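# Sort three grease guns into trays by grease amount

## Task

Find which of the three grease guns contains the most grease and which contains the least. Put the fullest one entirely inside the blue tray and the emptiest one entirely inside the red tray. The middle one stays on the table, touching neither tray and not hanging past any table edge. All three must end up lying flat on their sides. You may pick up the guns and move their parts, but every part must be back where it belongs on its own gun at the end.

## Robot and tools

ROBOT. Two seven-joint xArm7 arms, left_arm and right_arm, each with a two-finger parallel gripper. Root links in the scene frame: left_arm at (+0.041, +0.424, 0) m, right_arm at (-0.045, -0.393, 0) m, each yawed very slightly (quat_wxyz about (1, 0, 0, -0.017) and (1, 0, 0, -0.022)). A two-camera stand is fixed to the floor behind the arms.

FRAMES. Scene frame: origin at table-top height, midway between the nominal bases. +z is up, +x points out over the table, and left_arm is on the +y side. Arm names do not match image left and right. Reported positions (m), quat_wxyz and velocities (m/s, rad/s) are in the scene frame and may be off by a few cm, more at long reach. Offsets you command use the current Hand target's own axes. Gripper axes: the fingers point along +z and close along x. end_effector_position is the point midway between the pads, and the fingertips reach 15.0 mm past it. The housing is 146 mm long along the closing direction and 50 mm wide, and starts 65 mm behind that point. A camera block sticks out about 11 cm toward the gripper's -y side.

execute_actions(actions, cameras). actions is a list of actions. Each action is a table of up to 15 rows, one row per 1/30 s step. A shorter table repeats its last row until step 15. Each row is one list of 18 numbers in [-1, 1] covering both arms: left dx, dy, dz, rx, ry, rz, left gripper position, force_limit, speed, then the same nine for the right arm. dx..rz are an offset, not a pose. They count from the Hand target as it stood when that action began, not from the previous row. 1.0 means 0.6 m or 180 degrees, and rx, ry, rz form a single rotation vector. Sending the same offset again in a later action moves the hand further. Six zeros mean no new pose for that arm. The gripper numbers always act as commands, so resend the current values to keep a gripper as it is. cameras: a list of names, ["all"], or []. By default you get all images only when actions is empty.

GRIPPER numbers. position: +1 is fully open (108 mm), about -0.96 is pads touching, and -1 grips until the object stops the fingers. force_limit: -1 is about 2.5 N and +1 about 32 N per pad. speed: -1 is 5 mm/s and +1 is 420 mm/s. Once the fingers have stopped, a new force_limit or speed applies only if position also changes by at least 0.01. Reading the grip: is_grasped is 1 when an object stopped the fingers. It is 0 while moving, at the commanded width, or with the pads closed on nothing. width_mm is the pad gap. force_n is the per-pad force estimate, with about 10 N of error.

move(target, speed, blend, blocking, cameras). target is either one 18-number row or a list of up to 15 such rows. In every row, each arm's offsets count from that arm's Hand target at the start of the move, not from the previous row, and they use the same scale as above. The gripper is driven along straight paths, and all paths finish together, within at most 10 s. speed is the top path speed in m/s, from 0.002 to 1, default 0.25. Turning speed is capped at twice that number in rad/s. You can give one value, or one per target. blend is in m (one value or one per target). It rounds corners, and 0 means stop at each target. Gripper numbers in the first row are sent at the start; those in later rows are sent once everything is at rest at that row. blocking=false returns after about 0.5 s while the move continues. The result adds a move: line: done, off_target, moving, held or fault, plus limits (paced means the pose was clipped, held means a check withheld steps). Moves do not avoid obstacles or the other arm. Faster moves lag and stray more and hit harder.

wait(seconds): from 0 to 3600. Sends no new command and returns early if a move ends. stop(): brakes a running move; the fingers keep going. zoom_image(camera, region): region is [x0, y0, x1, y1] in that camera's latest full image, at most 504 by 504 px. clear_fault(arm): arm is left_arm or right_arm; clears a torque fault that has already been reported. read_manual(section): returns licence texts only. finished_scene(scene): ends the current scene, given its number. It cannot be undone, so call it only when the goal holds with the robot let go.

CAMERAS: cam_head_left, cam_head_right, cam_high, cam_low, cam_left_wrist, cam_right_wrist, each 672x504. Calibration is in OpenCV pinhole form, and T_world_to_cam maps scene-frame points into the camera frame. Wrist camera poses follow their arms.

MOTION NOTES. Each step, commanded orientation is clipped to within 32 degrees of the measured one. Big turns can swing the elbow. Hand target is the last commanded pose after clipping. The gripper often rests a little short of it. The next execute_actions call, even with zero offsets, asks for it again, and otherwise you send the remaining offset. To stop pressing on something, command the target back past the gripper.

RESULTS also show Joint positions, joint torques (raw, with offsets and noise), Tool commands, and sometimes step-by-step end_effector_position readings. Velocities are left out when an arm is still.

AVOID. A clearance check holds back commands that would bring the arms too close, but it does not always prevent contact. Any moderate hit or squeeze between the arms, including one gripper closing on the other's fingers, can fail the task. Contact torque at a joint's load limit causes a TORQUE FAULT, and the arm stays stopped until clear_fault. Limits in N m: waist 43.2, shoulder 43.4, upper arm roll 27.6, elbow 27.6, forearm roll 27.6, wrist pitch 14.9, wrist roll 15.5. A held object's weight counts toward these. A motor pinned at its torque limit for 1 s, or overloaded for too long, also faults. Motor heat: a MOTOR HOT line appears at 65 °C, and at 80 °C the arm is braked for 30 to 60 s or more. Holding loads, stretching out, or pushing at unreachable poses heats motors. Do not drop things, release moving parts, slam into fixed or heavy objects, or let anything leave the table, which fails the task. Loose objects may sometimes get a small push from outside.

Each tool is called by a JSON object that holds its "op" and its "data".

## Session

{"op": "execute_actions", "data": {"actions": [], "cameras": ["cam_high","cam_head_left","cam_head_right"]}}

Scene clock: 0.00 s.
left_arm: end_effector_position=(+0.6946, +0.3795, +0.2512) width_mm=0.00 is_grasped=0 force_n=0.00 end_effector_quat_wxyz=(+0.500, -0.005, +0.865, +0.044) | right_arm: end_effector_position=(+0.4568, -0.0401, +0.1384) width_mm=108.06 is_grasped=0 force_n=0.00 end_effector_quat_wxyz=(+0.482, +0.249, +0.812, +0.216)
Joint positions: left_arm=[-0.122 0.331 -0.121 1.05 -0.847 -0.453 -0.06] | right_arm=[0.613 0.355 0.181 1.011 -2.112 0.688 2.405]
Joint velocities: within noise
Joint torques (N m): no reading
Hand target: left_arm +0.6946, +0.3795, +0.2512; +0.500, -0.005, +0.865, +0.044 | right_arm +0.4568, -0.0401, +0.1384; +0.482, +0.249, +0.812, +0.216
Tool commands: left_gripper/position=-0.966 left_gripper/force_limit=+1.0 left_gripper/speed=+1.0 right_gripper/position=+1.0 right_gripper/force_limit=+1.0 right_gripper/speed=+1.0
Images, in order (width x height): cam_head_left 672x504, cam_head_right 672x504, cam_high 672x504.

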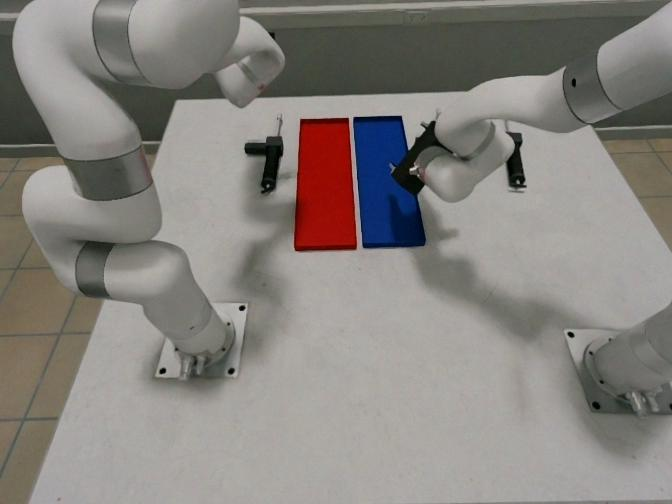

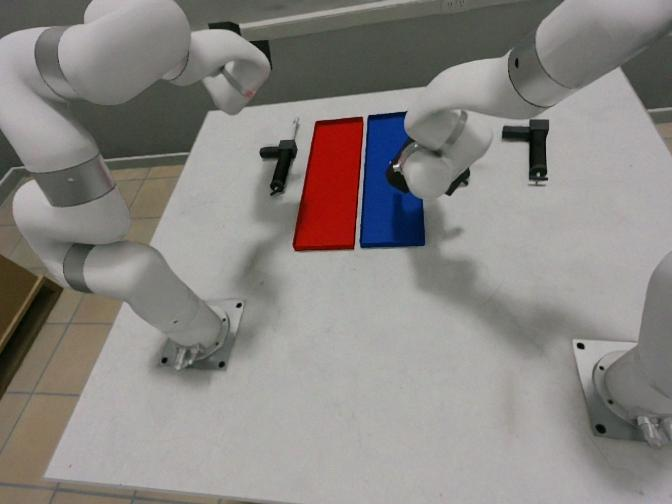

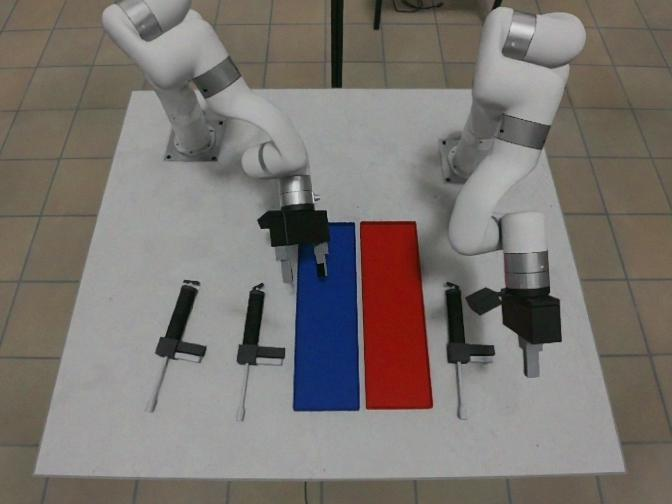

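{"op": "move", "data": {"target": [0.2499,-0.116,-0.1124,0.2829,0.2371,0.4524,0.2,0.4,0,-0.2272,-0.1319,0.1264,0.3433,0.1308,0.2769,0.2,0.4,0], "speed": 0.5, "cameras": ["cam_left_wrist","cam_right_wrist"]}}

Scene clock: 27.97 s.
left_arm: end_effector_position=(+0.5649, +0.3101, +0.1499) width_mm=64.00 is_grasped=0 force_n=0.00 end_effector_quat_wxyz=(+0.000, +0.707, +0.707, +0.000) | right_arm: end_effector_position=(+0.5649, -0.1772, +0.1500) width_mm=64.01 is_grasped=0 force_n=0.00 end_effector_quat_wxyz=(+0.000, +0.707, +0.707, +0.000)
Joint positions: left_arm=[-0.136 0.297 -0.047 1.253 0.017 0.957 0.56] | right_arm=[0.144 0.711 0.359 1.853 -0.249 1.186 1.258]
Joint torques (N m): left_arm=[-4.42 -23.52 -2.22 27.92 4.85 -0.77 1.28] | right_arm=[5.14 -21.55 2.69 18.6 2.74 -0.71 -3.22]
Hand target: left_arm +0.5649, +0.3101, +0.1499; +0.000, +0.707, +0.707, +0.000 | right_arm +0.5649, -0.1772, +0.1500; +0.000, +0.707, +0.707, +0.000
Off the commanded pose: left_arm 0.000 m, 0 deg | right_arm 0.000 m, 0 deg.
move: done
cam_left_wrist: T_world_to_cam=[[-0.02324, 0.99958, -0.01731, -0.29417], [0.92931, 0.02799, 0.36824, -0.57165], [0.36857, -0.00752, -0.92957, 0.05132]] pos_world=[0.50548, 0.31043, 0.25312]
cam_right_wrist: T_world_to_cam=[[0.00087, 1, -0.00177, 0.17342], [0.9258, -0.00014, 0.378, -0.55031], [0.378, -0.00197, -0.9258, 0.04325]] pos_world=[0.49298, -0.17341, 0.24837]

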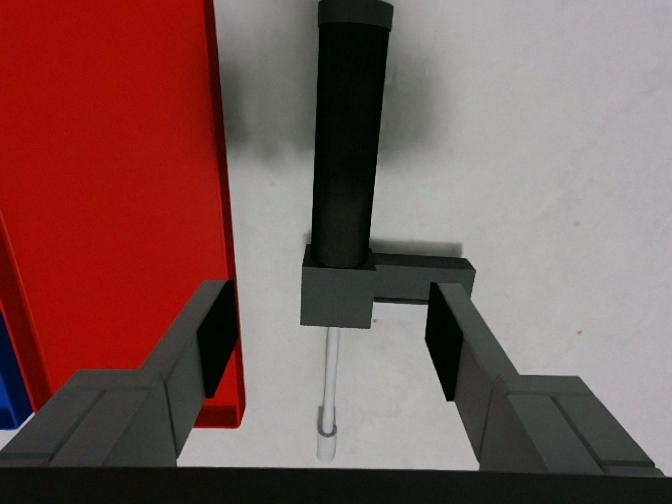

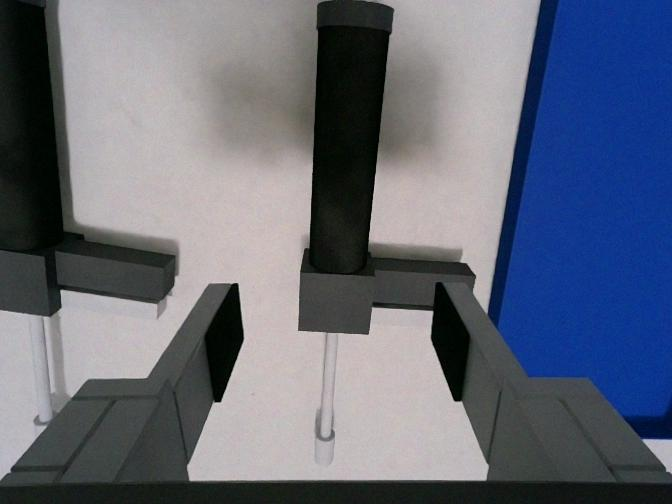

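{"op": "move", "data": {"target": [[0,0,0,0,0,0,0.2,0.4,0,0.0057,0.0033,0.12,0,0,0.0167,0.2,0.4,0],[0,0,0,0,0,0,0.2,0.4,0,0.0057,0.0033,0.2118,0,0,0.0167,0.2,0.4,0],[0,0,0,0,0,0,-0.05,0,0.4,0.0057,0.0033,0.2118,0,0,0.0167,-1,0.7,-0.3],[0,0,0,0,0,0,-0.05,0,0.4,0.0057,0.0033,0.08,0,0,0.0167,-1,0.7,-0.3],[-0.3168,-0.2415,-0.0335,-0.0873,-0.0873,0.4942,-0.05,0,0.4,0.1287,-0.2415,0,0,0,0.5,-1,0.7,-0.3],[-0.4768,-0.2473,-0.0018,-0.0873,-0.0873,0.4942,-0.05,0,0.4,0.1287,-0.2415,0,0,0,0.5,-1,0.7,-0.3],[-0.4768,-0.2473,-0.0018,-0.0873,-0.0873,0.4942,-1,0,-0.2,0.1287,-0.2415,0,0,0,0.5,-1,0.7,-0.3]], "speed": [0.3,0.25,0.25,0.25,0.45,0.2,0.2], "blend": [0.02,0,0,0.02,0,0,0], "cameras": ["cam_high"]}}

{"op": "move", "data": {"target": [0,-0.0471,-0.0171,0,0,0,-1,0,-0.2,0,0,0,0,0,0,-1,0.7,-0.3], "speed": 0.06}}

{"op": "move", "data": {"target": [0,-0.0157,-0.0057,0,0,0,-1,0,-0.2,0,0,0,0,0,0,-1,0.7,-0.3], "speed": 0.06}}

{"op": "move", "data": {"target": [0,-0.0157,-0.0057,0,0,0,-1,0,-0.2,0,0,0,0,0,0,-1,0.7,-0.3], "speed": 0.06}}

{"op": "move", "data": {"target": [0,-0.0157,-0.0057,0,0,0,-1,0,-0.2,0,0,0,0,0,0,-1,0.7,-0.3], "speed": 0.06}}

{"op": "move", "data": {"target": [0,-0.0157,-0.0057,0,0,0,-1,0,-0.2,0,0,0,0,0,0,-1,0.7,-0.3], "speed": 0.06, "cameras": ["cam_high"]}}

Scene clock: 64.07 s.
left_arm: end_effector_position=(+0.4164, +0.0241, +0.1510) width_mm=8.32 is_grasped=1 force_n=25.95 end_effector_quat_wxyz=(+0.174, +0.985, +0.000, +0.000) | right_arm: end_effector_position=(+0.4200, -0.0999, +0.1501) width_mm=35.17 is_grasped=1 force_n=45.57 end_effector_quat_wxyz=(+0.000, +1.000, +0.000, +0.000)
Joint positions: left_arm=[-0.335 0.22 -0.394 1.04 -0.297 0.617 1.836] | right_arm=[0.422 0.344 0.207 1.313 -0.083 0.977 2.976]
Joint torques (N m): left_arm=[-3.97 -20.16 -0.3 24.29 4.43 -1.36 -1.17] | right_arm=[3.87 -26.46 0.26 16.86 -1.77 -2.29 2.82]
Hand target: left_arm +0.4164, +0.0241, +0.1509; +0.174, +0.985, +0.000, +0.000 | right_arm +0.4200, -0.0999, +0.1501; +0.000, +1.000, +0.000, +0.000
Off the commanded pose: left_arm 0.000 m, 0 deg | right_arm 0.000 m, 0 deg.
MOTOR HOT: joint 4 (elbow) of the left arm reports 65 °C; the controller stops that arm at 80 °C. To cool a motor, set the load down, stop pushing, or move to a pose that needs little force. At that limit the left arm can sag while its brakes close.
MOTOR HOT: joint 4 (elbow) of the right arm reports 71 °C; the controller stops that arm at 80 °C. To cool a motor, set the load down, stop pushing, or move to a pose that needs little force. At that limit the right arm can sag while its brakes close.
move: done

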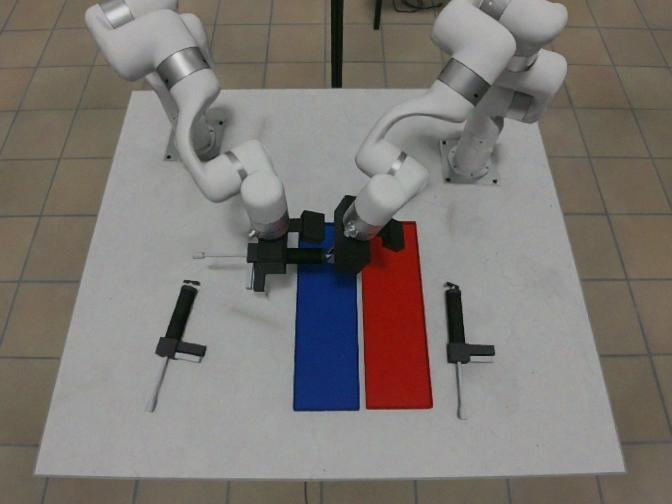

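Scene clock: 64.93 s.
left_arm: end_effector_position=(+0.4164, +0.0542, +0.1509) width_mm=8.32 is_grasped=1 force_n=25.95 end_effector_quat_wxyz=(+0.174, +0.985, +0.000, +0.000) | right_arm: end_effector_position=(+0.4200, -0.0999, +0.1501) width_mm=35.17 is_grasped=1 force_n=45.21 end_effector_quat_wxyz=(+0.000, +1.000, +0.000, +0.000)
Joint positions: left_arm=[-0.29 0.158 -0.39 0.97 -0.355 0.624 1.923] | right_arm=[0.422 0.344 0.207 1.313 -0.083 0.977 2.976]
Joint torques (N m): left_arm=[5.15 -26 0.88 19.6 -3.87 -0.63 1.38] | right_arm=[-2.09 -26.25 -0.7 20.33 0.61 -1.68 0.36]
Hand target: left_arm +0.4164, +0.0542, +0.1509; +0.174, +0.985, +0.000, +0.000 | right_arm +0.4200, -0.0999, +0.1501; +0.000, +1.000, +0.000, +0.000
Off the commanded pose: left_arm 0.000 m, 0 deg | right_arm 0.000 m, 0 deg.
MOTOR HOT: still on. Joint 4 (elbow) of the left arm reports 65 °C.
MOTOR HOT: still on. Joint 4 (elbow) of the right arm reports 71 °C.
move: done

Scene clock: 65.43 s.
left_arm: end_effector_position=(+0.4164, +0.0642, +0.1509) width_mm=8.32 is_grasped=1 force_n=25.95 end_effector_quat_wxyz=(+0.174, +0.985, +0.000, +0.000) | right_arm: end_effector_position=(+0.4200, -0.0999, +0.1501) width_mm=35.17 is_grasped=1 force_n=45.11 end_effector_quat_wxyz=(+0.000, +1.000, +0.000, +0.000)
Joint positions: left_arm=[-0.276 0.138 -0.386 0.948 -0.373 0.627 1.952] | right_arm=[0.422 0.344 0.207 1.313 -0.083 0.977 2.976]
Joint torques (N m): left_arm=[5.15 -25.35 1.1 19.7 -4.08 -0.6 1.18] | right_arm=[-3.85 -26.1 -0.56 20.33 2.13 -1.65 -1.5]
Hand target: left_arm +0.4164, +0.0642, +0.1509; +0.174, +0.985, +0.000, +0.000 | right_arm +0.4200, -0.0999, +0.1501; +0.000, +1.000, +0.000, +0.000
Off the commanded pose: left_arm 0.000 m, 0 deg | right_arm 0.000 m, 0 deg.
MOTOR HOT: still on. Joint 4 (elbow) of the left arm reports 65 °C.
MOTOR HOT: still on. Joint 4 (elbow) of the right arm reports 71 °C.
move: done

Scene clock: 65.93 s.
left_arm: end_effector_position=(+0.4164, +0.0742, +0.1509) width_mm=8.32 is_grasped=1 force_n=25.95 end_effector_quat_wxyz=(+0.174, +0.985, +0.000, +0.000) | right_arm: end_effector_position=(+0.4200, -0.0999, +0.1501) width_mm=35.17 is_grasped=1 force_n=45.04 end_effector_quat_wxyz=(+0.000, +1.000, +0.000, +0.000)
Joint positions: left_arm=[-0.263 0.119 -0.382 0.927 -0.391 0.632 1.981] | right_arm=[0.422 0.344 0.207 1.313 -0.083 0.977 2.976]
Joint torques (N m): left_arm=[5.28 -24.88 1.25 19.34 -3.9 -0.54 1.43] | right_arm=[-4.91 -25.67 -0.74 20.3 2.36 -1.64 -2.81]
Hand target: left_arm +0.4164, +0.0742, +0.1509; +0.174, +0.985, +0.000, +0.000 | right_arm +0.4200, -0.0999, +0.1501; +0.000, +1.000, +0.000, +0.000
Off the commanded pose: left_arm 0.000 m, 0 deg | right_arm 0.000 m, 0 deg.
MOTOR HOT: still on. Joint 4 (elbow) of the left arm reports 64 °C.
MOTOR HOT: still on. Joint 4 (elbow) of the right arm reports 72 °C.
move: done

Scene clock: 66.43 s.
left_arm: end_effector_position=(+0.4164, +0.0842, +0.1509) width_mm=8.32 is_grasped=1 force_n=25.95 end_effector_quat_wxyz=(+0.174, +0.985, +0.000, +0.000) | right_arm: end_effector_position=(+0.4200, -0.0999, +0.1501) width_mm=35.17 is_grasped=1 force_n=44.97 end_effector_quat_wxyz=(+0.000, +1.000, +0.000, +0.000)
Joint positions: left_arm=[-0.25 0.099 -0.376 0.906 -0.408 0.637 2.01] | right_arm=[0.422 0.344 0.207 1.313 -0.083 0.977 2.976]
Joint torques (N m): left_arm=[5.16 -24.73 1.16 19.35 -4.04 -0.5 1.33] | right_arm=[-5.35 -25.36 -1.13 20.31 2.28 -1.67 -2.83]
Hand target: left_arm +0.4164, +0.0843, +0.1509; +0.174, +0.985, +0.000, +0.000 | right_arm +0.4200, -0.0999, +0.1501; +0.000, +1.000, +0.000, +0.000
Off the commanded pose: left_arm 0.000 m, 0 deg | right_arm 0.000 m, 0 deg.
MOTOR HOT: still on. Joint 4 (elbow) of the left arm reports 64 °C.
MOTOR HOT: still on. Joint 4 (elbow) of the right arm reports 72 °C.
move: done

Scene clock: 66.93 s.
left_arm: end_effector_position=(+0.4163, +0.0942, +0.1509) width_mm=8.32 is_grasped=1 force_n=25.96 end_effector_quat_wxyz=(+0.174, +0.985, +0.000, +0.000) | right_arm: end_effector_position=(+0.4200, -0.0997, +0.1502) width_mm=35.17 is_grasped=1 force_n=44.98 end_effector_quat_wxyz=(+0.000, +1.000, +0.000, +0.000)
Joint positions: left_arm=[-0.238 0.08 -0.37 0.887 -0.424 0.643 2.039] | right_arm=[0.422 0.344 0.207 1.313 -0.083 0.977 2.976]
Joint torques (N m): left_arm=[12 -23.64 8.51 11.82 -1.74 0.74 1.45] | right_arm=[-24.24 -24.63 -12.35 10.75 -4.64 1.63 -2.66]
Hand target: left_arm +0.4164, +0.0943, +0.1509; +0.174, +0.985, +0.000, +0.000 | right_arm +0.4200, -0.0999, +0.1501; +0.000, +1.000, +0.000, +0.000
Off the commanded pose: left_arm 0.000 m, 0 deg | right_arm 0.000 m, 0 deg.
MOTOR HOT: still on. Joint 4 (elbow) of the left arm reports 64 °C.
MOTOR HOT: still on. Joint 4 (elbow) of the right arm reports 72 °C.
move: done

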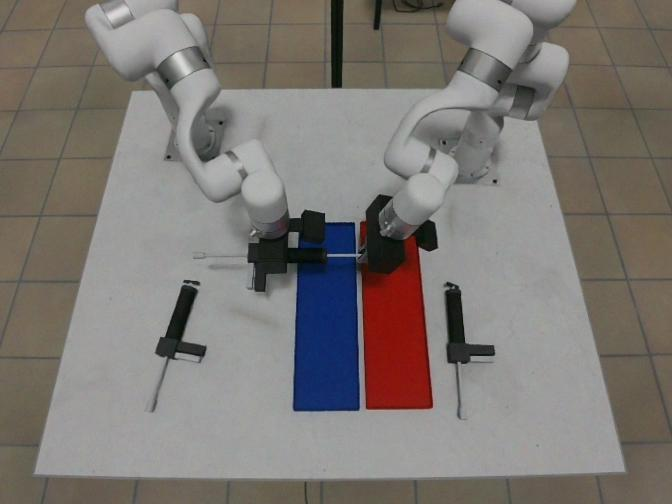

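{"op": "move", "data": {"target": [[0,0.1104,0.0402,0,0,0,-1,0,-0.2,0,0,0,0,0,0,-1,0.7,-0.3],[0,0.1104,0.0402,0,0,0,0.2,0,0.4,0,0,0,0,0,0,-1,0.7,-0.3],[0,-0.0295,-0.0445,0,0,0,0.2,0,0.4,0,0,0,0,0,0,-1,0.7,-0.3],[0.2443,-0.362,-0.0769,0.0887,0.0849,-0.4806,0.2,0,0.4,0.1333,0.125,0.0835,0,0,-0.5,-1,0.7,-0.3],[0.2443,-0.4174,0.0754,0.0887,0.0849,-0.4806,0.2,0,0.4,0.1333,0.125,0.2115,0,0,-0.5,-1,0.7,-0.3],[0.2443,-0.4174,0.0754,0.0887,0.0849,-0.4806,-1,0.7,-0.3,0.1333,0.125,0.2115,0,0,-0.5,0,0.7,-0.3],[0.2443,-0.3729,-0.047,0.0887,0.0849,-0.4806,-1,0.7,-0.3,0.1333,0.125,0.0835,0,0,-0.5,0,0.7,-0.3]], "speed": [0.12,0.12,0.2,0.45,0.2,0.2,0.25], "blend": [0,0,0.03,0.02,0,0,0]}}

{"op": "move", "data": {"target": [[-0.1171,-0.2335,-0.0833,0,0,-0.5139,-1,0.7,-0.3,0.3415,-0.1333,-0.1167,-0.0873,0.0873,-0.4942,-0.05,0,0.4],[-0.1171,-0.2335,-0.0833,0,0,-0.5139,-1,0.7,-0.3,0.4965,-0.1333,-0.085,-0.0873,0.0873,-0.4942,-0.05,0,0.4],[-0.1171,-0.2335,-0.0833,0,0,-0.5139,-1,0.7,-0.3,0.4965,-0.1333,-0.085,-0.0873,0.0873,-0.4942,-1,0,-0.2]], "speed": [0.45,0.2,0.2], "cameras": ["cam_high"]}}

{"op": "move", "data": {"target": [0,0,0,0,0,0,-1,0.7,-0.3,0,-0.0785,-0.0285,0,0,0,-1,0,-0.2], "speed": 0.06}}

{"op": "move", "data": {"target": [0,0,0,0,0,0,-1,0.7,-0.3,0,-0.0157,-0.0057,0,0,0,-1,0,-0.2], "speed": 0.06}}

{"op": "move", "data": {"target": [0,0,0,0,0,0,-1,0.7,-0.3,0,-0.0157,-0.0057,0,0,0,-1,0,-0.2], "speed": 0.06}}

{"op": "move", "data": {"target": [0,0,0,0,0,0,-1,0.7,-0.3,0,-0.0157,-0.0057,0,0,0,-1,0,-0.2], "speed": 0.06, "cameras": ["cam_high"]}}

Scene clock: 98.67 s.
left_arm: end_effector_position=(+0.5629, +0.3142, +0.1007) width_mm=34.99 is_grasped=1 force_n=44.01 end_effector_quat_wxyz=(+0.000, +0.722, +0.691, +0.000) | right_arm: end_effector_position=(+0.4999, -0.1749, +0.0999) width_mm=52.99 is_grasped=0 force_n=0.00 end_effector_quat_wxyz=(+0.000, +0.707, +0.707, +0.000)
Joint positions: left_arm=[-0.127 0.361 -0.05 1.191 0.024 0.83 0.606] | right_arm=[0.117 0.553 0.367 1.445 -0.236 0.935 1.317]
Joint torques (N m): left_arm=[5.07 -34.43 -2.42 30.03 -4.09 -1.12 1.25] | right_arm=[-5.51 -26.43 5.81 17.8 2.81 -0.68 -3.19]
Hand target: left_arm +0.5629, +0.3142, +0.1008; +0.000, +0.722, +0.691, +0.000 | right_arm +0.4999, -0.1749, +0.0999; +0.000, +0.707, +0.707, +0.000
Off the commanded pose: left_arm 0.000 m, 0 deg | right_arm 0.000 m, 0 deg.
MOTOR HOT: still on. Joint 4 (elbow) of the right arm reports 66 °C.
MOTOR HOT: cleared for the motors of the left arm.
move: done

Scene clock: 102.37 s.
left_arm: end_effector_position=(+0.4197, +0.2500, +0.1506) width_mm=35.01 is_grasped=1 force_n=46.02 end_effector_quat_wxyz=(+0.000, +0.000, +1.000, +0.000) | right_arm: end_effector_position=(+0.4203, +0.1229, +0.1511) width_mm=8.48 is_grasped=1 force_n=25.29 end_effector_quat_wxyz=(+0.000, +0.001, +0.985, +0.174)
Joint positions: left_arm=[-0.341 -0.074 -0.055 0.787 -0.005 0.861 -1.211] | right_arm=[0.286 0.817 0.765 1.746 -0.369 0.86 0.181]
Joint torques (N m): left_arm=[1.43 -23.7 4.36 36.45 2.73 -7.19 -1.57] | right_arm=[9.23 -20.41 16.83 8.4 1.14 -1.37 2.02]
Hand target: left_arm +0.4199, +0.2501, +0.1507; +0.000, +0.000, +1.000, +0.000 | right_arm +0.4200, +0.1230, +0.1511; +0.000, +0.001, +0.985, +0.174
Off the commanded pose: left_arm 0.000 m, 0 deg | right_arm 0.000 m, 0 deg.
MOTOR HOT: still on. Joint 4 (elbow) of the right arm reports 66 °C.
move: done

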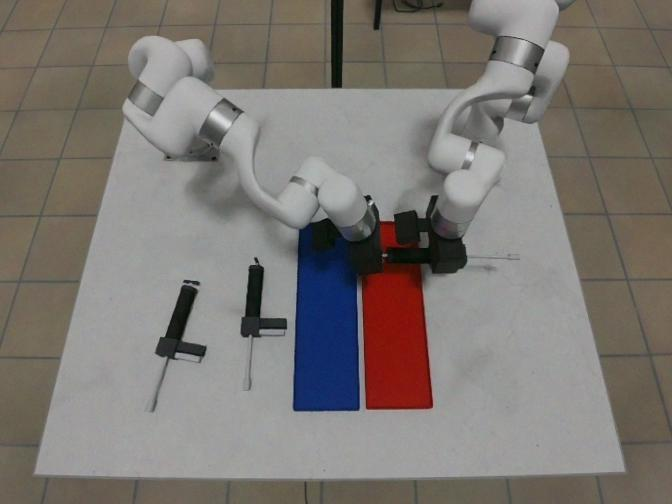

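Scene clock: 103.57 s.
left_arm: end_effector_position=(+0.4199, +0.2501, +0.1507) width_mm=35.02 is_grasped=1 force_n=45.87 end_effector_quat_wxyz=(+0.000, +0.000, +1.000, +0.000) | right_arm: end_effector_position=(+0.4200, +0.0729, +0.1510) width_mm=8.48 is_grasped=1 force_n=25.16 end_effector_quat_wxyz=(+0.000, +0.001, +0.985, +0.174)
Joint positions: left_arm=[-0.341 -0.074 -0.055 0.787 -0.005 0.861 -1.211] | right_arm=[0.13 0.714 0.814 1.551 -0.325 0.796 0.119]
Joint torques (N m): left_arm=[9.63 -20.59 9.99 21.75 -0.04 -0.76 -2.42] | right_arm=[-15.49 -25.08 5.87 7.49 1.9 0.65 -3.28]
Hand target: left_arm +0.4199, +0.2501, +0.1507; +0.000, +0.000, +1.000, +0.000 | right_arm +0.4200, +0.0729, +0.1510; +0.000, +0.001, +0.985, +0.174
Off the commanded pose: left_arm 0.000 m, 0 deg | right_arm 0.000 m, 0 deg.
MOTOR HOT: still on. Joint 4 (elbow) of the right arm reports 65 °C.
move: done

Scene clock: 104.10 s.
left_arm: end_effector_position=(+0.4199, +0.2501, +0.1507) width_mm=35.02 is_grasped=1 force_n=45.56 end_effector_quat_wxyz=(+0.000, +0.000, +1.000, +0.000) | right_arm: end_effector_position=(+0.4200, +0.0629, +0.1510) width_mm=8.48 is_grasped=1 force_n=25.14 end_effector_quat_wxyz=(+0.000, +0.001, +0.985, +0.174)
Joint positions: left_arm=[-0.341 -0.074 -0.055 0.787 -0.005 0.861 -1.211] | right_arm=[0.098 0.695 0.824 1.516 -0.316 0.785 0.105]
Joint torques (N m): left_arm=[10.16 -19.34 10.28 21.69 -0.7 -0.71 -2.39] | right_arm=[-17.01 -24.87 4.89 7.45 1.76 0.66 -3.25]
Hand target: left_arm +0.4199, +0.2501, +0.1507; +0.000, +0.000, +1.000, +0.000 | right_arm +0.4200, +0.0629, +0.1510; +0.000, +0.001, +0.985, +0.174
Off the commanded pose: left_arm 0.000 m, 0 deg | right_arm 0.000 m, 0 deg.
MOTOR HOT: still on. Joint 4 (elbow) of the right arm reports 65 °C.
move: done

Scene clock: 104.63 s.
left_arm: end_effector_position=(+0.4199, +0.2501, +0.1507) width_mm=35.02 is_grasped=1 force_n=45.33 end_effector_quat_wxyz=(+0.000, +0.000, +1.000, +0.000) | right_arm: end_effector_position=(+0.4200, +0.0529, +0.1510) width_mm=8.48 is_grasped=1 force_n=25.13 end_effector_quat_wxyz=(+0.000, +0.001, +0.985, +0.174)
Joint positions: left_arm=[-0.341 -0.074 -0.055 0.787 -0.005 0.861 -1.211] | right_arm=[0.067 0.677 0.835 1.483 -0.305 0.775 0.089]
Joint torques (N m): left_arm=[10.43 -17.92 10.46 21.7 -0.21 -0.61 -2.34] | right_arm=[-18.77 -24.37 3.83 7.82 1.46 0.83 -3.24]
Hand target: left_arm +0.4199, +0.2501, +0.1507; +0.000, +0.000, +1.000, +0.000 | right_arm +0.4200, +0.0528, +0.1510; +0.000, +0.001, +0.985, +0.174
Off the commanded pose: left_arm 0.000 m, 0 deg | right_arm 0.000 m, 0 deg.
MOTOR HOT: still on. Joint 4 (elbow) of the right arm reports 65 °C.
move: done

Scene clock: 105.17 s.
left_arm: end_effector_position=(+0.4199, +0.2501, +0.1507) width_mm=35.02 is_grasped=1 force_n=45.13 end_effector_quat_wxyz=(+0.000, +0.000, +1.000, +0.000) | right_arm: end_effector_position=(+0.4200, +0.0428, +0.1510) width_mm=8.48 is_grasped=1 force_n=25.12 end_effector_quat_wxyz=(+0.000, +0.001, +0.985, +0.174)
Joint positions: left_arm=[-0.341 -0.074 -0.055 0.787 -0.005 0.861 -1.211] | right_arm=[0.035 0.659 0.846 1.452 -0.295 0.766 0.072]
Joint torques (N m): left_arm=[10.25 -17.66 10.35 21.64 0.26 -0.55 -2.44] | right_arm=[-20.55 -23.79 2.67 7.76 1.55 0.98 -3.26]
Hand target: left_arm +0.4199, +0.2501, +0.1507; +0.000, +0.000, +1.000, +0.000 | right_arm +0.4200, +0.0428, +0.1510; +0.000, +0.001, +0.985, +0.174
Off the commanded pose: left_arm 0.000 m, 0 deg | right_arm 0.000 m, 0 deg.
MOTOR HOT: still on. Joint 4 (elbow) of the right arm reports 65 °C.
move: done

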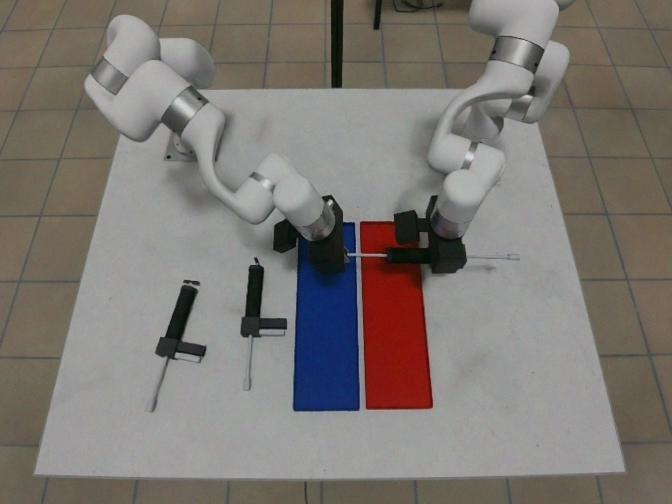

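{"op": "move", "data": {"target": [[0,0,0,0,0,0,-1,0.7,-0.3,0,0.1261,0.0458,0,0,0,-1,0,-0.2],[0,0,0,0,0,0,-1,0.7,-0.3,0,0.1261,0.0458,0,0,0,0.2,0,0.4],[0,0,0,0,0,0,-1,0.7,-0.3,0,-0.0499,-0.0714,0,0,0,0.2,0,0.4],[-0.0335,-0.1885,0.0845,0,0,0.5,-1,0.7,-0.3,-0.2167,-0.6185,-0.2235,0.0814,-0.097,0.5491,0.2,0,0.4],[-0.0335,-0.1885,0.2008,0,0,0.5,-1,0.7,-0.3,-0.2167,-0.6185,-0.2235,0.0814,-0.097,0.5491,0.2,0,0.4],[-0.0335,-0.1885,0.2008,0,0,0.5,-0.2,0.7,-0.3,-0.2167,-0.6185,-0.2235,0.0814,-0.097,0.5491,0.2,0,0.4],[-0.0335,-0.1885,0.0,0,0,0.5,-0.2,0.7,-0.3,-0.2167,-0.6185,-0.2235,0.0814,-0.097,0.5491,0.2,0,0.4]], "speed": [0.12,0.12,0.25,0.45,0.2,0.2,0.3], "blend": [0,0,0.03,0.02,0,0,0], "cameras": ["cam_right_wrist","cam_left_wrist","cam_high"]}}

Scene clock: 129.43 s.
left_arm: end_effector_position=(+0.4399, +0.1370, +0.1506) width_mm=42.00 is_grasped=0 force_n=0.00 end_effector_quat_wxyz=(+0.000, +0.707, +0.707, +0.000) | right_arm: end_effector_position=(+0.5496, -0.3519, +0.1496) width_mm=64.00 is_grasped=0 force_n=0.00 end_effector_quat_wxyz=(+0.000, +0.766, +0.643, +0.000)
Joint positions: left_arm=[-0.396 0.161 -0.2 1.066 0.041 0.909 0.133] | right_arm=[-0.187 0.518 0.373 1.543 -0.207 1.065 1.159]
Joint torques (N m): left_arm=[4.99 -27.07 -2.5 27.37 -4.16 -0.71 1.3] | right_arm=[3.53 -18.65 2.1 18.51 -1.6 -0.67 2.76]
Hand target: left_arm +0.4399, +0.1370, +0.1507; +0.000, +0.707, +0.707, +0.000 | right_arm +0.5496, -0.3519, +0.1496; +0.000, +0.766, +0.643, +0.000
Off the commanded pose: left_arm 0.000 m, 0 deg | right_arm 0.000 m, 0 deg.
MOTOR HOT: cleared for the motors of the right arm.
move: done
cam_left_wrist: T_world_to_cam=[[-0.0236, 0.99957, -0.01723, -0.12392], [0.92938, 0.02829, 0.36804, -0.45092], [0.36837, -0.00732, -0.92965, 0.09681]] pos_world=[0.38048, 0.13734, 0.25382]
cam_right_wrist: T_world_to_cam=[[0.17483, 0.9846, -0.00192, 0.24716], [0.91173, -0.16116, 0.37787, -0.58489], [0.37174, -0.06782, -0.92586, 0.02849]] pos_world=[0.47945, -0.33568, 0.24787]
Images, in order (width x height): cam_high 672x504, cam_left_wrist 672x504, cam_right_wrist 672x504.

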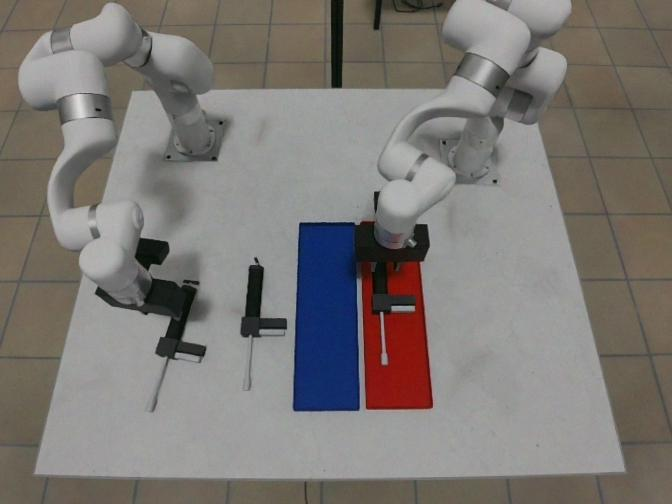

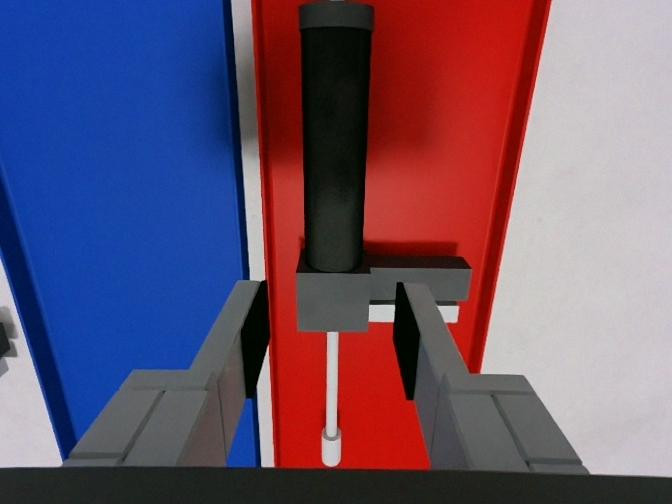

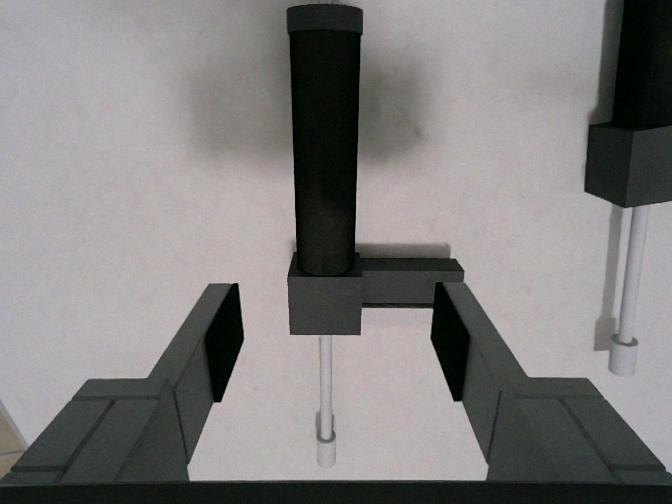

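{"op": "move", "data": {"target": [[0,0,0,0,0,0,-0.2,0.7,-0.3,-0.0107,0.005,0.12,0,0,0,0.2,0,0.4],[0,0,0,0,0,0,-0.2,0.7,-0.3,-0.0107,0.005,0.2113,0,0,0,0.2,0,0.4],[0,0,0,0,0,0,-0.05,0,0.4,-0.0107,0.005,0.2113,0,0,0,-1,0.7,-0.3],[0,0,0,0,0,0,-0.05,0,0.4,-0.0107,0.005,0.07,0,0,0,-1,0.7,-0.3],[-0.0283,-0.0332,-0.0323,-0.0873,-0.0873,0.4942,-0.05,0,0.4,0.376,-0.2856,0,0,0,0.4444,-1,0.7,-0.3],[-0.1883,-0.039,-0.0007,-0.0873,-0.0873,0.4942,-0.05,0,0.4,0.376,-0.2856,0,0,0,0.4444,-1,0.7,-0.3],[-0.1883,-0.039,-0.0007,-0.0873,-0.0873,0.4942,-1,0,-0.2,0.376,-0.2856,0,0,0,0.4444,-1,0.7,-0.3]], "speed": [0.3,0.25,0.25,0.25,0.45,0.2,0.2], "blend": [0.02,0,0,0.02,0,0,0], "cameras": ["cam_high"]}}

{"op": "move", "data": {"target": [0,-0.0471,-0.0171,0,0,0,-1,0,-0.2,0,0,0,0,0,0,-1,0.7,-0.3], "speed": 0.06}}

{"op": "move", "data": {"target": [0,-0.0157,-0.0057,0,0,0,-1,0,-0.2,0,0,0,0,0,0,-1,0.7,-0.3], "speed": 0.06}}

{"op": "move", "data": {"target": [0,-0.0157,-0.0057,0,0,0,-1,0,-0.2,0,0,0,0,0,0,-1,0.7,-0.3], "speed": 0.06}}

{"op": "move", "data": {"target": [0,-0.0157,-0.0057,0,0,0,-1,0,-0.2,0,0,0,0,0,0,-1,0.7,-0.3], "speed": 0.06}}

{"op": "move", "data": {"target": [0,-0.0157,-0.0057,0,0,0,-1,0,-0.2,0,0,0,0,0,0,-1,0.7,-0.3], "speed": 0.06}}

{"op": "move", "data": {"target": [0,-0.0157,-0.0057,0,0,0,-1,0,-0.2,0,0,0,0,0,0,-1,0.7,-0.3], "speed": 0.06, "cameras": ["cam_high"]}}

Scene clock: 152.97 s.
left_arm: end_effector_position=(+0.4165, +0.0240, +0.1511) width_mm=38.94 is_grasped=1 force_n=35.51 end_effector_quat_wxyz=(+0.174, +0.985, +0.000, +0.000) | right_arm: end_effector_position=(+0.4202, -0.0999, +0.1497) width_mm=35.16 is_grasped=1 force_n=45.37 end_effector_quat_wxyz=(+0.000, +1.000, +0.000, +0.000)
Joint positions: left_arm=[-0.412 0.215 -0.315 1.043 -0.326 0.623 1.855] | right_arm=[0.322 0.354 0.319 1.315 -0.131 0.981 3.008]
Joint torques (N m): left_arm=[-3.31 -21.61 0.72 27.66 4.21 -1.71 -1.45] | right_arm=[5.12 -19.48 3.38 18.36 -0.71 -2.15 1.4]
Hand target: left_arm +0.4165, +0.0240, +0.1511; +0.174, +0.985, +0.000, +0.000 | right_arm +0.4201, -0.0999, +0.1497; +0.000, +1.000, +0.000, +0.000
Off the commanded pose: left_arm 0.000 m, 0 deg | right_arm 0.000 m, 0 deg.
MOTOR HOT: joint 4 (elbow) of the left arm reports 65 °C; the controller stops that arm at 80 °C. To cool a motor, set the load down, stop pushing, or move to a pose that needs little force. At that limit the left arm can sag while its brakes close.
MOTOR HOT: joint 4 (elbow) of the right arm reports 70 °C; the controller stops that arm at 80 °C. To cool a motor, set the load down, stop pushing, or move to a pose that needs little force. At that limit the right arm can sag while its brakes close.
move: done

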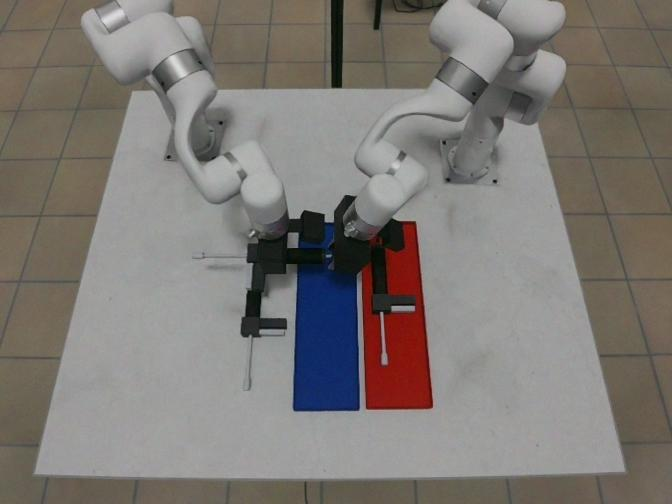

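Scene clock: 153.83 s.
left_arm: end_effector_position=(+0.4165, +0.0541, +0.1510) width_mm=38.94 is_grasped=1 force_n=35.53 end_effector_quat_wxyz=(+0.174, +0.985, +0.000, +0.000) | right_arm: end_effector_position=(+0.4201, -0.0998, +0.1497) width_mm=35.16 is_grasped=1 force_n=45.25 end_effector_quat_wxyz=(+0.000, +1.000, +0.000, +0.000)
Joint positions: left_arm=[-0.371 0.154 -0.307 0.972 -0.376 0.629 1.937] | right_arm=[0.323 0.354 0.319 1.314 -0.131 0.981 3.008]
Joint torques (N m): left_arm=[5.74 -26.24 1.73 19.82 -3.8 -0.88 1.41] | right_arm=[-5.06 -21.03 0.57 14.95 2.26 -2.29 -2.91]
Hand target: left_arm +0.4165, +0.0541, +0.1510; +0.174, +0.985, +0.000, +0.000 | right_arm +0.4201, -0.0999, +0.1497; +0.000, +1.000, +0.000, +0.000
Off the commanded pose: left_arm 0.000 m, 0 deg | right_arm 0.000 m, 0 deg.
MOTOR HOT: still on. Joint 4 (elbow) of the left arm reports 65 °C.
MOTOR HOT: still on. Joint 4 (elbow) of the right arm reports 70 °C.
move: done

Scene clock: 154.33 s.
left_arm: end_effector_position=(+0.4165, +0.0641, +0.1510) width_mm=38.94 is_grasped=1 force_n=35.54 end_effector_quat_wxyz=(+0.174, +0.985, +0.000, +0.000) | right_arm: end_effector_position=(+0.4201, -0.0999, +0.1497) width_mm=35.16 is_grasped=1 force_n=45.20 end_effector_quat_wxyz=(+0.000, +1.000, +0.000, +0.000)
Joint positions: left_arm=[-0.358 0.135 -0.303 0.95 -0.392 0.632 1.964] | right_arm=[0.323 0.354 0.319 1.314 -0.131 0.981 3.008]
Joint torques (N m): left_arm=[5.36 -25.87 1.72 19.78 -3.87 -0.76 1.32] | right_arm=[-6.54 -22 0.26 14.54 2.39 -2.12 -3.26]
Hand target: left_arm +0.4165, +0.0641, +0.1510; +0.174, +0.985, +0.000, +0.000 | right_arm +0.4201, -0.0999, +0.1497; +0.000, +1.000, +0.000, +0.000
Off the commanded pose: left_arm 0.000 m, 0 deg | right_arm 0.000 m, 0 deg.
MOTOR HOT: still on. Joint 4 (elbow) of the left arm reports 65 °C.
MOTOR HOT: still on. Joint 4 (elbow) of the right arm reports 70 °C.
move: done

Scene clock: 154.83 s.
left_arm: end_effector_position=(+0.4165, +0.0741, +0.1510) width_mm=38.94 is_grasped=1 force_n=35.55 end_effector_quat_wxyz=(+0.174, +0.985, +0.000, +0.000) | right_arm: end_effector_position=(+0.4201, -0.0999, +0.1497) width_mm=35.16 is_grasped=1 force_n=45.15 end_effector_quat_wxyz=(+0.000, +1.000, +0.000, +0.000)
Joint positions: left_arm=[-0.345 0.116 -0.298 0.929 -0.407 0.636 1.991] | right_arm=[0.323 0.354 0.319 1.314 -0.131 0.981 3.008]
Joint torques (N m): left_arm=[5.33 -25.47 1.76 19.57 -3.83 -0.66 1.27] | right_arm=[-6.84 -22.99 0.2 14.55 2.15 -1.98 -3.17]
Hand target: left_arm +0.4165, +0.0741, +0.1510; +0.174, +0.985, +0.000, +0.000 | right_arm +0.4201, -0.0999, +0.1497; +0.000, +1.000, +0.000, +0.000
Off the commanded pose: left_arm 0.000 m, 0 deg | right_arm 0.000 m, 0 deg.
MOTOR HOT: still on. Joint 4 (elbow) of the left arm reports 65 °C.
MOTOR HOT: still on. Joint 4 (elbow) of the right arm reports 70 °C.
move: done

Scene clock: 155.33 s.
left_arm: end_effector_position=(+0.4165, +0.0841, +0.1510) width_mm=38.94 is_grasped=1 force_n=35.55 end_effector_quat_wxyz=(+0.174, +0.985, +0.000, +0.000) | right_arm: end_effector_position=(+0.4201, -0.0999, +0.1497) width_mm=35.16 is_grasped=1 force_n=45.11 end_effector_quat_wxyz=(+0.000, +1.000, +0.000, +0.000)
Joint positions: left_arm=[-0.333 0.097 -0.292 0.908 -0.421 0.641 2.018] | right_arm=[0.323 0.354 0.319 1.314 -0.131 0.981 3.008]
Joint torques (N m): left_arm=[5.59 -24.95 1.8 19.56 -3.63 -0.64 1.38] | right_arm=[-6.81 -24.01 0.2 14.64 2.21 -2.04 -3.12]
Hand target: left_arm +0.4165, +0.0842, +0.1510; +0.174, +0.985, +0.000, +0.000 | right_arm +0.4201, -0.0999, +0.1497; +0.000, +1.000, +0.000, +0.000
Off the commanded pose: left_arm 0.000 m, 0 deg | right_arm 0.000 m, 0 deg.
MOTOR HOT: still on. Joint 4 (elbow) of the left arm reports 64 °C.
MOTOR HOT: still on. Joint 4 (elbow) of the right arm reports 70 °C.
move: done

Scene clock: 155.83 s.
left_arm: end_effector_position=(+0.4165, +0.0942, +0.1510) width_mm=38.94 is_grasped=1 force_n=35.56 end_effector_quat_wxyz=(+0.174, +0.985, +0.000, +0.000) | right_arm: end_effector_position=(+0.4201, -0.0999, +0.1497) width_mm=35.16 is_grasped=1 force_n=45.08 end_effector_quat_wxyz=(+0.000, +1.000, +0.000, +0.000)
Joint positions: left_arm=[-0.322 0.078 -0.285 0.888 -0.435 0.646 2.045] | right_arm=[0.323 0.354 0.319 1.314 -0.131 0.981 3.008]
Joint torques (N m): left_arm=[5.39 -24.59 1.85 19.52 -3.71 -0.63 1.46] | right_arm=[-7 -25.14 0.34 14.65 2.26 -2 -2.96]
Hand target: left_arm +0.4165, +0.0942, +0.1510; +0.174, +0.985, +0.000, +0.000 | right_arm +0.4201, -0.0999, +0.1497; +0.000, +1.000, +0.000, +0.000
Off the commanded pose: left_arm 0.000 m, 0 deg | right_arm 0.000 m, 0 deg.
MOTOR HOT: still on. Joint 4 (elbow) of the left arm reports 64 °C.
MOTOR HOT: still on. Joint 4 (elbow) of the right arm reports 70 °C.
move: done

Scene clock: 156.33 s.
left_arm: end_effector_position=(+0.4165, +0.1042, +0.1510) width_mm=38.94 is_grasped=1 force_n=35.56 end_effector_quat_wxyz=(+0.174, +0.985, +0.000, +0.000) | right_arm: end_effector_position=(+0.4201, -0.0999, +0.1497) width_mm=35.16 is_grasped=1 force_n=45.05 end_effector_quat_wxyz=(+0.000, +1.000, +0.000, +0.000)
Joint positions: left_arm=[-0.311 0.061 -0.278 0.869 -0.447 0.652 2.072] | right_arm=[0.323 0.354 0.319 1.314 -0.131 0.981 3.008]
Joint torques (N m): left_arm=[5.28 -24.18 1.99 19.13 -3.69 -0.43 1.49] | right_arm=[-6.77 -26.07 0.22 14.66 1.94 -1.92 -2.92]
Hand target: left_arm +0.4165, +0.1042, +0.1510; +0.174, +0.985, +0.000, +0.000 | right_arm +0.4201, -0.0999, +0.1497; +0.000, +1.000, +0.000, +0.000
Off the commanded pose: left_arm 0.000 m, 0 deg | right_arm 0.000 m, 0 deg.
MOTOR HOT: still on. Joint 4 (elbow) of the left arm reports 64 °C.
MOTOR HOT: still on. Joint 4 (elbow) of the right arm reports 70 °C.
move: done

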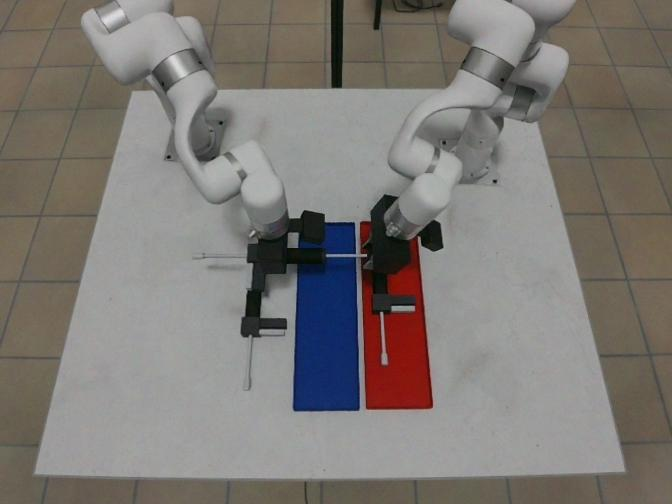

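{"op": "move", "data": {"target": [[0,0.1264,0.046,0,0,0,-1,0,-0.2,0,0,0,0,0,0,-1,0.7,-0.3],[0,0.1264,0.046,0,0,0,0,0,0.4,0,0,0,0,0,0,-1,0.7,-0.3],[0,-0.1393,-0.0845,0,0,0,0,0,0.4,0,0,0,0,0,0,-1,0.7,-0.3],[0,-0.2896,-0.1586,0,0,0,0,0,0.4,0.0333,-0.1365,0.0828,0,0,-0.5,-1,0.7,-0.3],[0,-0.2896,-0.1586,0,0,0,0,0,0.4,0.0333,-0.1365,0.1992,0,0,-0.5,-1,0.7,-0.3],[0,-0.2896,-0.1586,0,0,0,0,0,0.4,0.0333,-0.1365,0.1992,0,0,-0.5,-0.2,0.7,-0.3],[0,-0.2896,-0.1586,0,0,0,0,0,0.4,0.0333,-0.1365,0.0,0,0,-0.5,-0.2,0.7,-0.3]], "speed": [0.12,0.12,0.25,0.45,0.2,0.2,0.3], "blend": [0,0,0.03,0.02,0,0,0], "cameras": ["cam_right_wrist","cam_high"]}}

Scene clock: 170.20 s.
left_arm: end_effector_position=(+0.4164, +0.3000, +0.1810) width_mm=53.00 is_grasped=0 force_n=0.00 end_effector_quat_wxyz=(+0.174, +0.985, +0.000, +0.000) | right_arm: end_effector_position=(+0.4401, -0.0180, +0.1497) width_mm=42.00 is_grasped=0 force_n=0.00 end_effector_quat_wxyz=(+0.000, +0.707, +0.707, +0.000)
Joint positions: left_arm=[-0.097 -0.228 -0.024 0.688 -0.449 0.911 2.479] | right_arm=[0.287 0.619 0.551 1.646 -0.343 1.124 1.646]
Joint torques (N m): left_arm=[4.89 -18.67 2.17 21.04 4.49 -0.55 1.35] | right_arm=[-5.57 -27.02 8.16 18.09 2.64 -0.65 -3.21]
Hand target: left_arm +0.4164, +0.3000, +0.1810; +0.174, +0.985, +0.000, +0.000 | right_arm +0.4402, -0.0180, +0.1498; +0.000, +0.707, +0.707, +0.000
Off the commanded pose: left_arm 0.000 m, 0 deg | right_arm 0.000 m, 0 deg.
MOTOR HOT: still on. Joint 4 (elbow) of the right arm reports 71 °C.
MOTOR HOT: cleared for the motors of the left arm.
move: done
cam_right_wrist: T_world_to_cam=[[0.00104, 1, -0.00192, 0.0143], [0.92585, -0.00024, 0.37788, -0.43472], [0.37788, -0.00217, -0.92585, 0.09048]] pos_world=[0.36828, -0.01421, 0.24807]
Images, in order (width x height): cam_high 672x504, cam_right_wrist 672x504.

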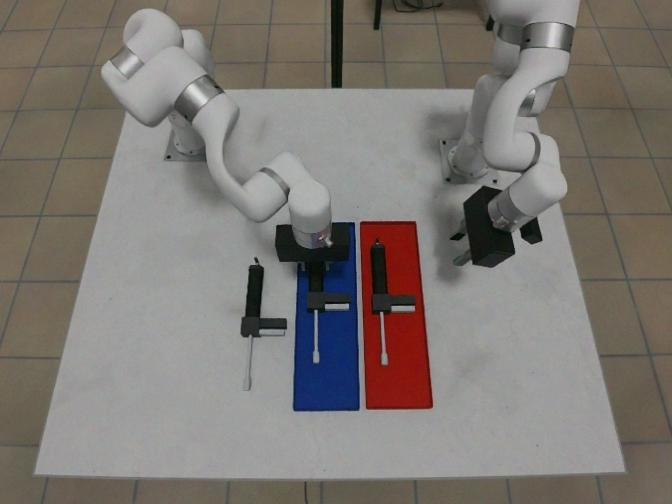

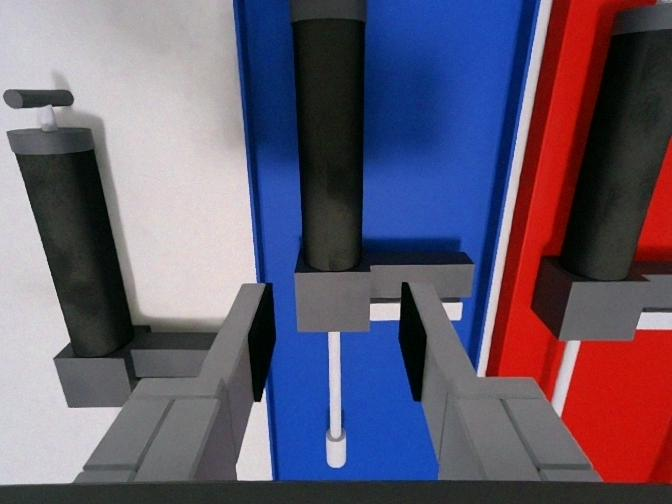

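{"op": "finished_scene", "data": {"scene": 3}}

The scene is finished: the task was done.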